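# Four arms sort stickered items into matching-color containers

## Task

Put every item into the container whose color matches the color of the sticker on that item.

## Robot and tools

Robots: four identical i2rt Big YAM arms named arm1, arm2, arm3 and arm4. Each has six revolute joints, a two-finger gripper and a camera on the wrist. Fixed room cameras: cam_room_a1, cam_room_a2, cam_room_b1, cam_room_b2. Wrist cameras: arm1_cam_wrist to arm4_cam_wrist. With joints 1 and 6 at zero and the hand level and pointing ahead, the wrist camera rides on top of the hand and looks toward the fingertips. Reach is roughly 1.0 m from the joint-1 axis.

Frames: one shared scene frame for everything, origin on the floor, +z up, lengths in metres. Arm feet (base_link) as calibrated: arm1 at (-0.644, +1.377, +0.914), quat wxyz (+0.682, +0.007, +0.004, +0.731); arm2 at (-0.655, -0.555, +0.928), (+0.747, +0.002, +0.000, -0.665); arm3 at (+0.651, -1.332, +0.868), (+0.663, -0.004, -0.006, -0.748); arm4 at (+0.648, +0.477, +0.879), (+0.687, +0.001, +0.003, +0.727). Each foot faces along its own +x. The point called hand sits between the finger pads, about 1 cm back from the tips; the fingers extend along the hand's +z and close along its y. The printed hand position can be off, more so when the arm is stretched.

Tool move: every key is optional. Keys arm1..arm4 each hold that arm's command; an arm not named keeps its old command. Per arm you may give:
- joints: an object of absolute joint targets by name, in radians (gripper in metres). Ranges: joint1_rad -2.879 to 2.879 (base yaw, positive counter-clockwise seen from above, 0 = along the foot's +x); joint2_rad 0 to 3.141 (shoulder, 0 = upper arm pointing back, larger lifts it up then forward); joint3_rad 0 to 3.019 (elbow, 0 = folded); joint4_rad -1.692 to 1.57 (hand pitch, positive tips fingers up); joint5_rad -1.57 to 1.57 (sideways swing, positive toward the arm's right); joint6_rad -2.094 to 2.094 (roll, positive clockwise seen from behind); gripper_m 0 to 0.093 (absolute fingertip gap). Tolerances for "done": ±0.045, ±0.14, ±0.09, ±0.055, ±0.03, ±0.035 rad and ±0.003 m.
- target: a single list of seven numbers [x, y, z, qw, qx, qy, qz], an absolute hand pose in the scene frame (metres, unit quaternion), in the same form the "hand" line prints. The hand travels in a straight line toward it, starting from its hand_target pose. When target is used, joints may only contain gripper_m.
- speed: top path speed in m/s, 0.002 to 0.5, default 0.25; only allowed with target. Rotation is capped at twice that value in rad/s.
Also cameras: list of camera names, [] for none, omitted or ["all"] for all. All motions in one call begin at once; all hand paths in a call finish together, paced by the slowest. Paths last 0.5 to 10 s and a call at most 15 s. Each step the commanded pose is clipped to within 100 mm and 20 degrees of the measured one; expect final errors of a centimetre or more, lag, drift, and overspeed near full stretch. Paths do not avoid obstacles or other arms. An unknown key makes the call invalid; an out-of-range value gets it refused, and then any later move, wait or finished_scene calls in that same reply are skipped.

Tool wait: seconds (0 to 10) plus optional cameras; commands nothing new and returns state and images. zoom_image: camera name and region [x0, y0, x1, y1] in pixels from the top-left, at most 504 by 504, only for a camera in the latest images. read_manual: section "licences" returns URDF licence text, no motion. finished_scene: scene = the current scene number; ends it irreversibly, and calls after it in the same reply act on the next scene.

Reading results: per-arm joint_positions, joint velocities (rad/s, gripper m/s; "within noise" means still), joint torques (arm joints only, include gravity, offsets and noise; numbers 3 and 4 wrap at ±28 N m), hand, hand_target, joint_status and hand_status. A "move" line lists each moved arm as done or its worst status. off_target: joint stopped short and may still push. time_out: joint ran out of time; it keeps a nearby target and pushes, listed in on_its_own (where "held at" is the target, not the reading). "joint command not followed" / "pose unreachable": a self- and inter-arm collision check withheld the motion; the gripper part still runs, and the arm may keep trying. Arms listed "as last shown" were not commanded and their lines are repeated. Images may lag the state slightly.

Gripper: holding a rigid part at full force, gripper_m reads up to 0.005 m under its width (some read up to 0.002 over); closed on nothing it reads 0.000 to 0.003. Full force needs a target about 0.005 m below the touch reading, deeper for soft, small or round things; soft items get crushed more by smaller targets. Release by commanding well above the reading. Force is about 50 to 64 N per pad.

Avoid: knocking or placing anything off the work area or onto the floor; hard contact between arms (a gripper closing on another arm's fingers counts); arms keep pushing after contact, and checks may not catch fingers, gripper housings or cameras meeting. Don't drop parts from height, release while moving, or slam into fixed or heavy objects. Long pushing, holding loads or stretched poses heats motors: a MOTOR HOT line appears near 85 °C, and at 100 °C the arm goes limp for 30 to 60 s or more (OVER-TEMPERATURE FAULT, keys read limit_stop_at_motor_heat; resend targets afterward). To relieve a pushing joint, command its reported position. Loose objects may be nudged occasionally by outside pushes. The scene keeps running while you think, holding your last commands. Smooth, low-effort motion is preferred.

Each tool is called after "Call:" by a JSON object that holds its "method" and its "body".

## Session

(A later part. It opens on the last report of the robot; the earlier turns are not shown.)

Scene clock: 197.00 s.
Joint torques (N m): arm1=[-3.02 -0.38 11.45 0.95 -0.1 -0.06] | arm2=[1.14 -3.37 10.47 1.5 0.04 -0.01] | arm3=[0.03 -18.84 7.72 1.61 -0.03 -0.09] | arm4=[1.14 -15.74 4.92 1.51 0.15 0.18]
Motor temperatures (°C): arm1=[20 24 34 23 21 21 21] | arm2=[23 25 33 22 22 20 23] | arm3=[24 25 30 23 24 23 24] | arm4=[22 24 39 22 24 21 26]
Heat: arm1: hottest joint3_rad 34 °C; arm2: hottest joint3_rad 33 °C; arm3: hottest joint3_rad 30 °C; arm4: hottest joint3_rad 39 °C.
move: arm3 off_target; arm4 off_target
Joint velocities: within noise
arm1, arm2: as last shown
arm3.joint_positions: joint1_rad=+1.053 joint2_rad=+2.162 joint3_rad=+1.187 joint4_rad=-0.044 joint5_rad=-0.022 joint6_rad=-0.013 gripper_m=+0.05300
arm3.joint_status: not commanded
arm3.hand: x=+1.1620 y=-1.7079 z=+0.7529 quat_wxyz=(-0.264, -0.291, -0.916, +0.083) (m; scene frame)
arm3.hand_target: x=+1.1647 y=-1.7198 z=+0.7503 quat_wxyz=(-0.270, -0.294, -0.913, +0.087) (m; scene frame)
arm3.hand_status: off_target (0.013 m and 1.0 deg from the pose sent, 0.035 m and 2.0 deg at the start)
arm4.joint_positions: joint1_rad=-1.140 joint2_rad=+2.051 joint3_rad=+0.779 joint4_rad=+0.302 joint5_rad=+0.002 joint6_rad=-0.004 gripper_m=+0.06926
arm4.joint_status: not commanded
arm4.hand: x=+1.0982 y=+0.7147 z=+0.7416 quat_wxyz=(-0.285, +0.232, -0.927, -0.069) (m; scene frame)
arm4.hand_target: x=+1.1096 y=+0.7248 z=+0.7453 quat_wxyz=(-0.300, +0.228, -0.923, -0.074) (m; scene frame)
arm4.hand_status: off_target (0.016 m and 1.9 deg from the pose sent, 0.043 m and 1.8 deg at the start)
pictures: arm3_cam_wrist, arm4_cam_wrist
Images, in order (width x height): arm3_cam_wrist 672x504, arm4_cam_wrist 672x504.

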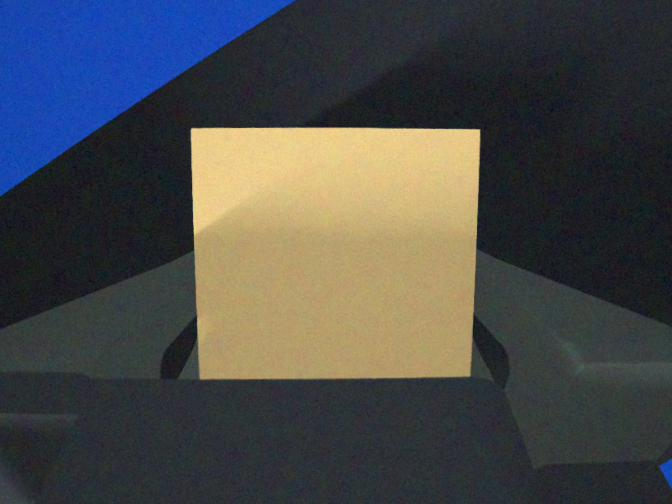

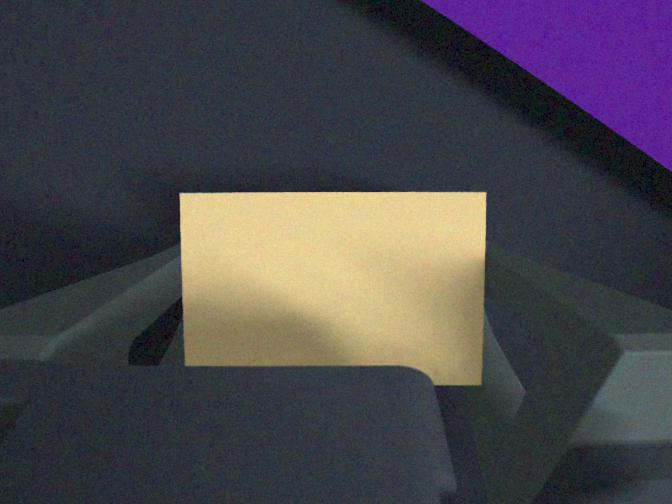

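Call:
{"method": "move", "body": {"arm3": {"target":[1.165,-1.72,0.735,0.2703,0.2939,0.9129,-0.087],"speed":0.1}, "arm4": {"target":[1.11,0.725,0.725,-0.300,0.2277,-0.9233,-0.0740],"speed":0.1}, "cameras": ["arm3_cam_wrist","arm4_cam_wrist"]}}

Scene clock: 201.30 s.
Joint torques (N m): arm1=[-2.78 -0.67 11.4 0.98 -0.02 -0.05] | arm2=[1.26 -3.49 10.44 1.48 0.05 0] | arm3=[0.15 -16.73 7.94 1.73 -0.03 -0.09] | arm4=[1.2 -13.22 4.93 1.59 0.21 0.16]
Motor temperatures (°C): arm1=[20 24 34 23 21 21 21] | arm2=[23 25 33 22 22 20 23] | arm3=[24 25 30 23 24 23 24] | arm4=[22 24 38 22 24 21 26]
Heat: arm1: hottest joint3_rad 34 °C; arm2: hottest joint3_rad 33 °C; arm3: hottest joint3_rad 30 °C; arm4: hottest joint3_rad 38 °C.
move: arm3 off_target; arm4 off_target
Joint velocities: within noise
arm1, arm2: as last shown
arm1.hand: x=-0.3875 y=+1.2025 z=+1.1780 quat_wxyz=(-0.265, -0.287, -0.917, +0.082) (m; scene frame)
arm3.joint_positions: joint1_rad=+1.053 joint2_rad=+2.168 joint3_rad=+1.187 joint4_rad=-0.017 joint5_rad=-0.022 joint6_rad=-0.013 gripper_m=+0.05300
arm3.joint_status: not commanded
arm3.hand: x=+1.1653 y=-1.7103 z=+0.7525 quat_wxyz=(-0.273, -0.290, -0.913, +0.086) (m; scene frame)
arm3.hand_target: x=+1.1642 y=-1.7193 z=+0.7355 quat_wxyz=(-0.270, -0.294, -0.913, +0.087) (m; scene frame)
arm3.hand_status: off_target (0.020 m and 0.6 deg from the pose sent, 0.022 m and 1.0 deg at the start)
arm4.joint_positions: joint1_rad=-1.140 joint2_rad=+2.079 joint3_rad=+0.791 joint4_rad=+0.354 joint5_rad=+0.002 joint6_rad=-0.001 gripper_m=+0.06926
arm4.joint_status: not commanded
arm4.hand: x=+1.1067 y=+0.7191 z=+0.7382 quat_wxyz=(-0.302, +0.229, -0.923, -0.073) (m; scene frame)
arm4.hand_target: x=+1.1093 y=+0.7245 z=+0.7253 quat_wxyz=(-0.300, +0.228, -0.923, -0.074) (m; scene frame)
arm4.hand_status: off_target (0.015 m and 0.3 deg from the pose sent, 0.023 m and 1.9 deg at the start)
pictures: arm3_cam_wrist, arm4_cam_wrist
Images, in order (width x height): arm3_cam_wrist 672x504, arm4_cam_wrist 672x504.

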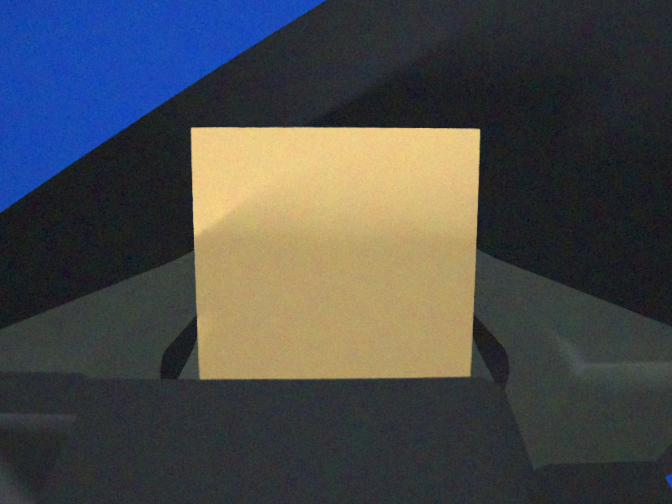

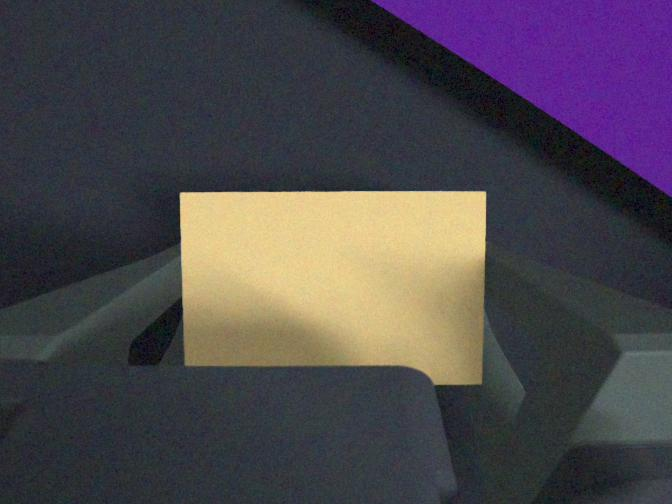

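Both items are in contact with the floors of their containers; releasing.

Call:
{"method": "move", "body": {"arm3": {"joints":{"gripper_m":0.088}}, "arm4": {"joints":{"gripper_m":0.093}}, "cameras": []}}

Call:
{"method": "move", "body": {"arm3": {"target":[1.09,-1.655,0.89,0.2703,0.2939,0.9129,-0.087],"speed":0.2}, "arm4": {"target":[1.04,0.69,0.89,-0.300,0.2277,-0.9233,-0.0740],"speed":0.2}, "cameras": ["arm3_cam_wrist","arm4_cam_wrist"]}}

Scene clock: 206.57 s.
Joint torques (N m): arm1=[-3.43 -0.09 11.58 0.99 -0.03 -0.04] | arm2=[1.14 -3.6 10.45 1.48 0.04 0.01] | arm3=[0.26 -18.02 7.6 1.35 0.02 -0.11] | arm4=[1.03 -14.15 4.46 1.32 0.18 0.13]
Motor temperatures (°C): arm1=[20 24 34 23 21 21 21] | arm2=[23 25 33 22 22 20 23] | arm3=[24 25 30 23 24 23 24] | arm4=[22 24 37 22 24 21 26]
Heat: arm1: hottest joint3_rad 34 °C; arm2: hottest joint3_rad 33 °C; arm3: hottest joint3_rad 30 °C; arm4: hottest joint3_rad 37 °C.
move: arm3 done; arm4 done
Joint velocities: within noise
arm1, arm2: as last shown
arm3.joint_positions: joint1_rad=+1.051 joint2_rad=+2.183 joint3_rad=+1.190 joint4_rad=-0.008 joint5_rad=-0.024 joint6_rad=-0.012 gripper_m=+0.08797
arm3.joint_status: all done
arm3.hand: x=+1.1642 y=-1.7115 z=+0.7459 quat_wxyz=(-0.272, -0.292, -0.913, +0.086) (m; scene frame)
arm3.hand_target: x=+1.1641 y=-1.7194 z=+0.7354 quat_wxyz=(-0.270, -0.294, -0.913, +0.087) (m; scene frame)
arm3.hand_status: not commanded
arm4.joint_positions: joint1_rad=-1.136 joint2_rad=+2.085 joint3_rad=+0.796 joint4_rad=+0.358 joint5_rad=+0.003 joint6_rad=-0.001 gripper_m=+0.09290
arm4.joint_status: all done
arm4.hand: x=+1.1078 y=+0.7219 z=+0.7372 quat_wxyz=(-0.303, +0.231, -0.922, -0.074) (m; scene frame)
arm4.hand_target: x=+1.1093 y=+0.7246 z=+0.7253 quat_wxyz=(-0.300, +0.228, -0.923, -0.074) (m; scene frame)
arm4.hand_status: not commanded
pictures: none
No camera images: "cameras" was empty.

Scene clock: 208.13 s.
Joint torques (N m): arm1=[-2.49 -0.44 11.63 0.91 -0.06 -0.07] | arm2=[1.14 -3.55 10.41 1.5 0.04 0] | arm3=[1.26 -15.33 6.79 0.81 0.12 -0.02] | arm4=[1.38 -11.34 5.93 0.55 0.19 0.17]
Motor temperatures (°C): arm1=[20 24 34 23 21 21 21] | arm2=[23 25 33 22 22 20 23] | arm3=[24 25 30 23 24 23 24] | arm4=[22 24 36 22 24 21 26]
Heat: arm1: hottest joint3_rad 34 °C; arm2: hottest joint3_rad 33 °C; arm3: hottest joint3_rad 30 °C; arm4: hottest joint3_rad 36 °C.
move: arm3 done; arm4 done
Joint velocities: within noise
arm1, arm2: as last shown
arm3.joint_positions: joint1_rad=+1.051 joint2_rad=+1.708 joint3_rad=+0.933 joint4_rad=-0.214 joint5_rad=-0.020 joint6_rad=-0.012 gripper_m=+0.08797
arm3.joint_status: not commanded
arm3.hand: x=+1.0937 y=-1.6576 z=+0.8945 quat_wxyz=(-0.277, -0.291, -0.911, +0.089) (m; scene frame)
arm3.hand_target: x=+1.0899 y=-1.6551 z=+0.8900 quat_wxyz=(-0.270, -0.294, -0.913, +0.087) (m; scene frame)
arm3.hand_status: done (0.006 m and 0.9 deg from the pose sent, 0.172 m and 0.4 deg at the start)
arm4.joint_positions: joint1_rad=-1.133 joint2_rad=+1.496 joint3_rad=+0.597 joint4_rad=-0.022 joint5_rad=+0.007 joint6_rad=+0.002 gripper_m=+0.09291
arm4.joint_status: not commanded
arm4.hand: x=+1.0443 y=+0.6888 z=+0.8935 quat_wxyz=(-0.308, +0.230, -0.920, -0.074) (m; scene frame)
arm4.hand_target: x=+1.0401 y=+0.6900 z=+0.8901 quat_wxyz=(-0.300, +0.228, -0.923, -0.074) (m; scene frame)
arm4.hand_status: done (0.006 m and 1.0 deg from the pose sent, 0.170 m and 0.6 deg at the start)
pictures: arm3_cam_wrist, arm4_cam_wrist
Images, in order (width x height): arm3_cam_wrist 672x504, arm4_cam_wrist 672x504.

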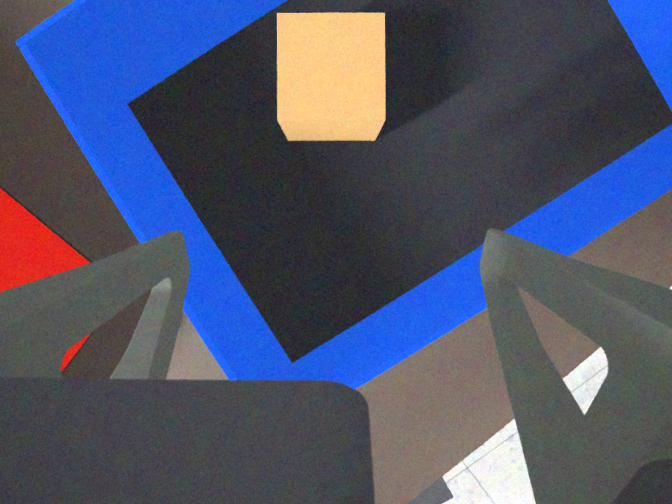

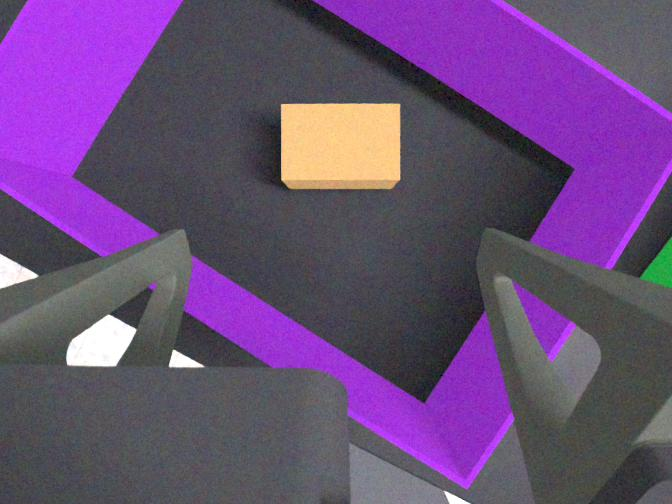

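Call:
{"method": "finished_scene", "body": {"scene": 3}}

The scene is finished: the task was done.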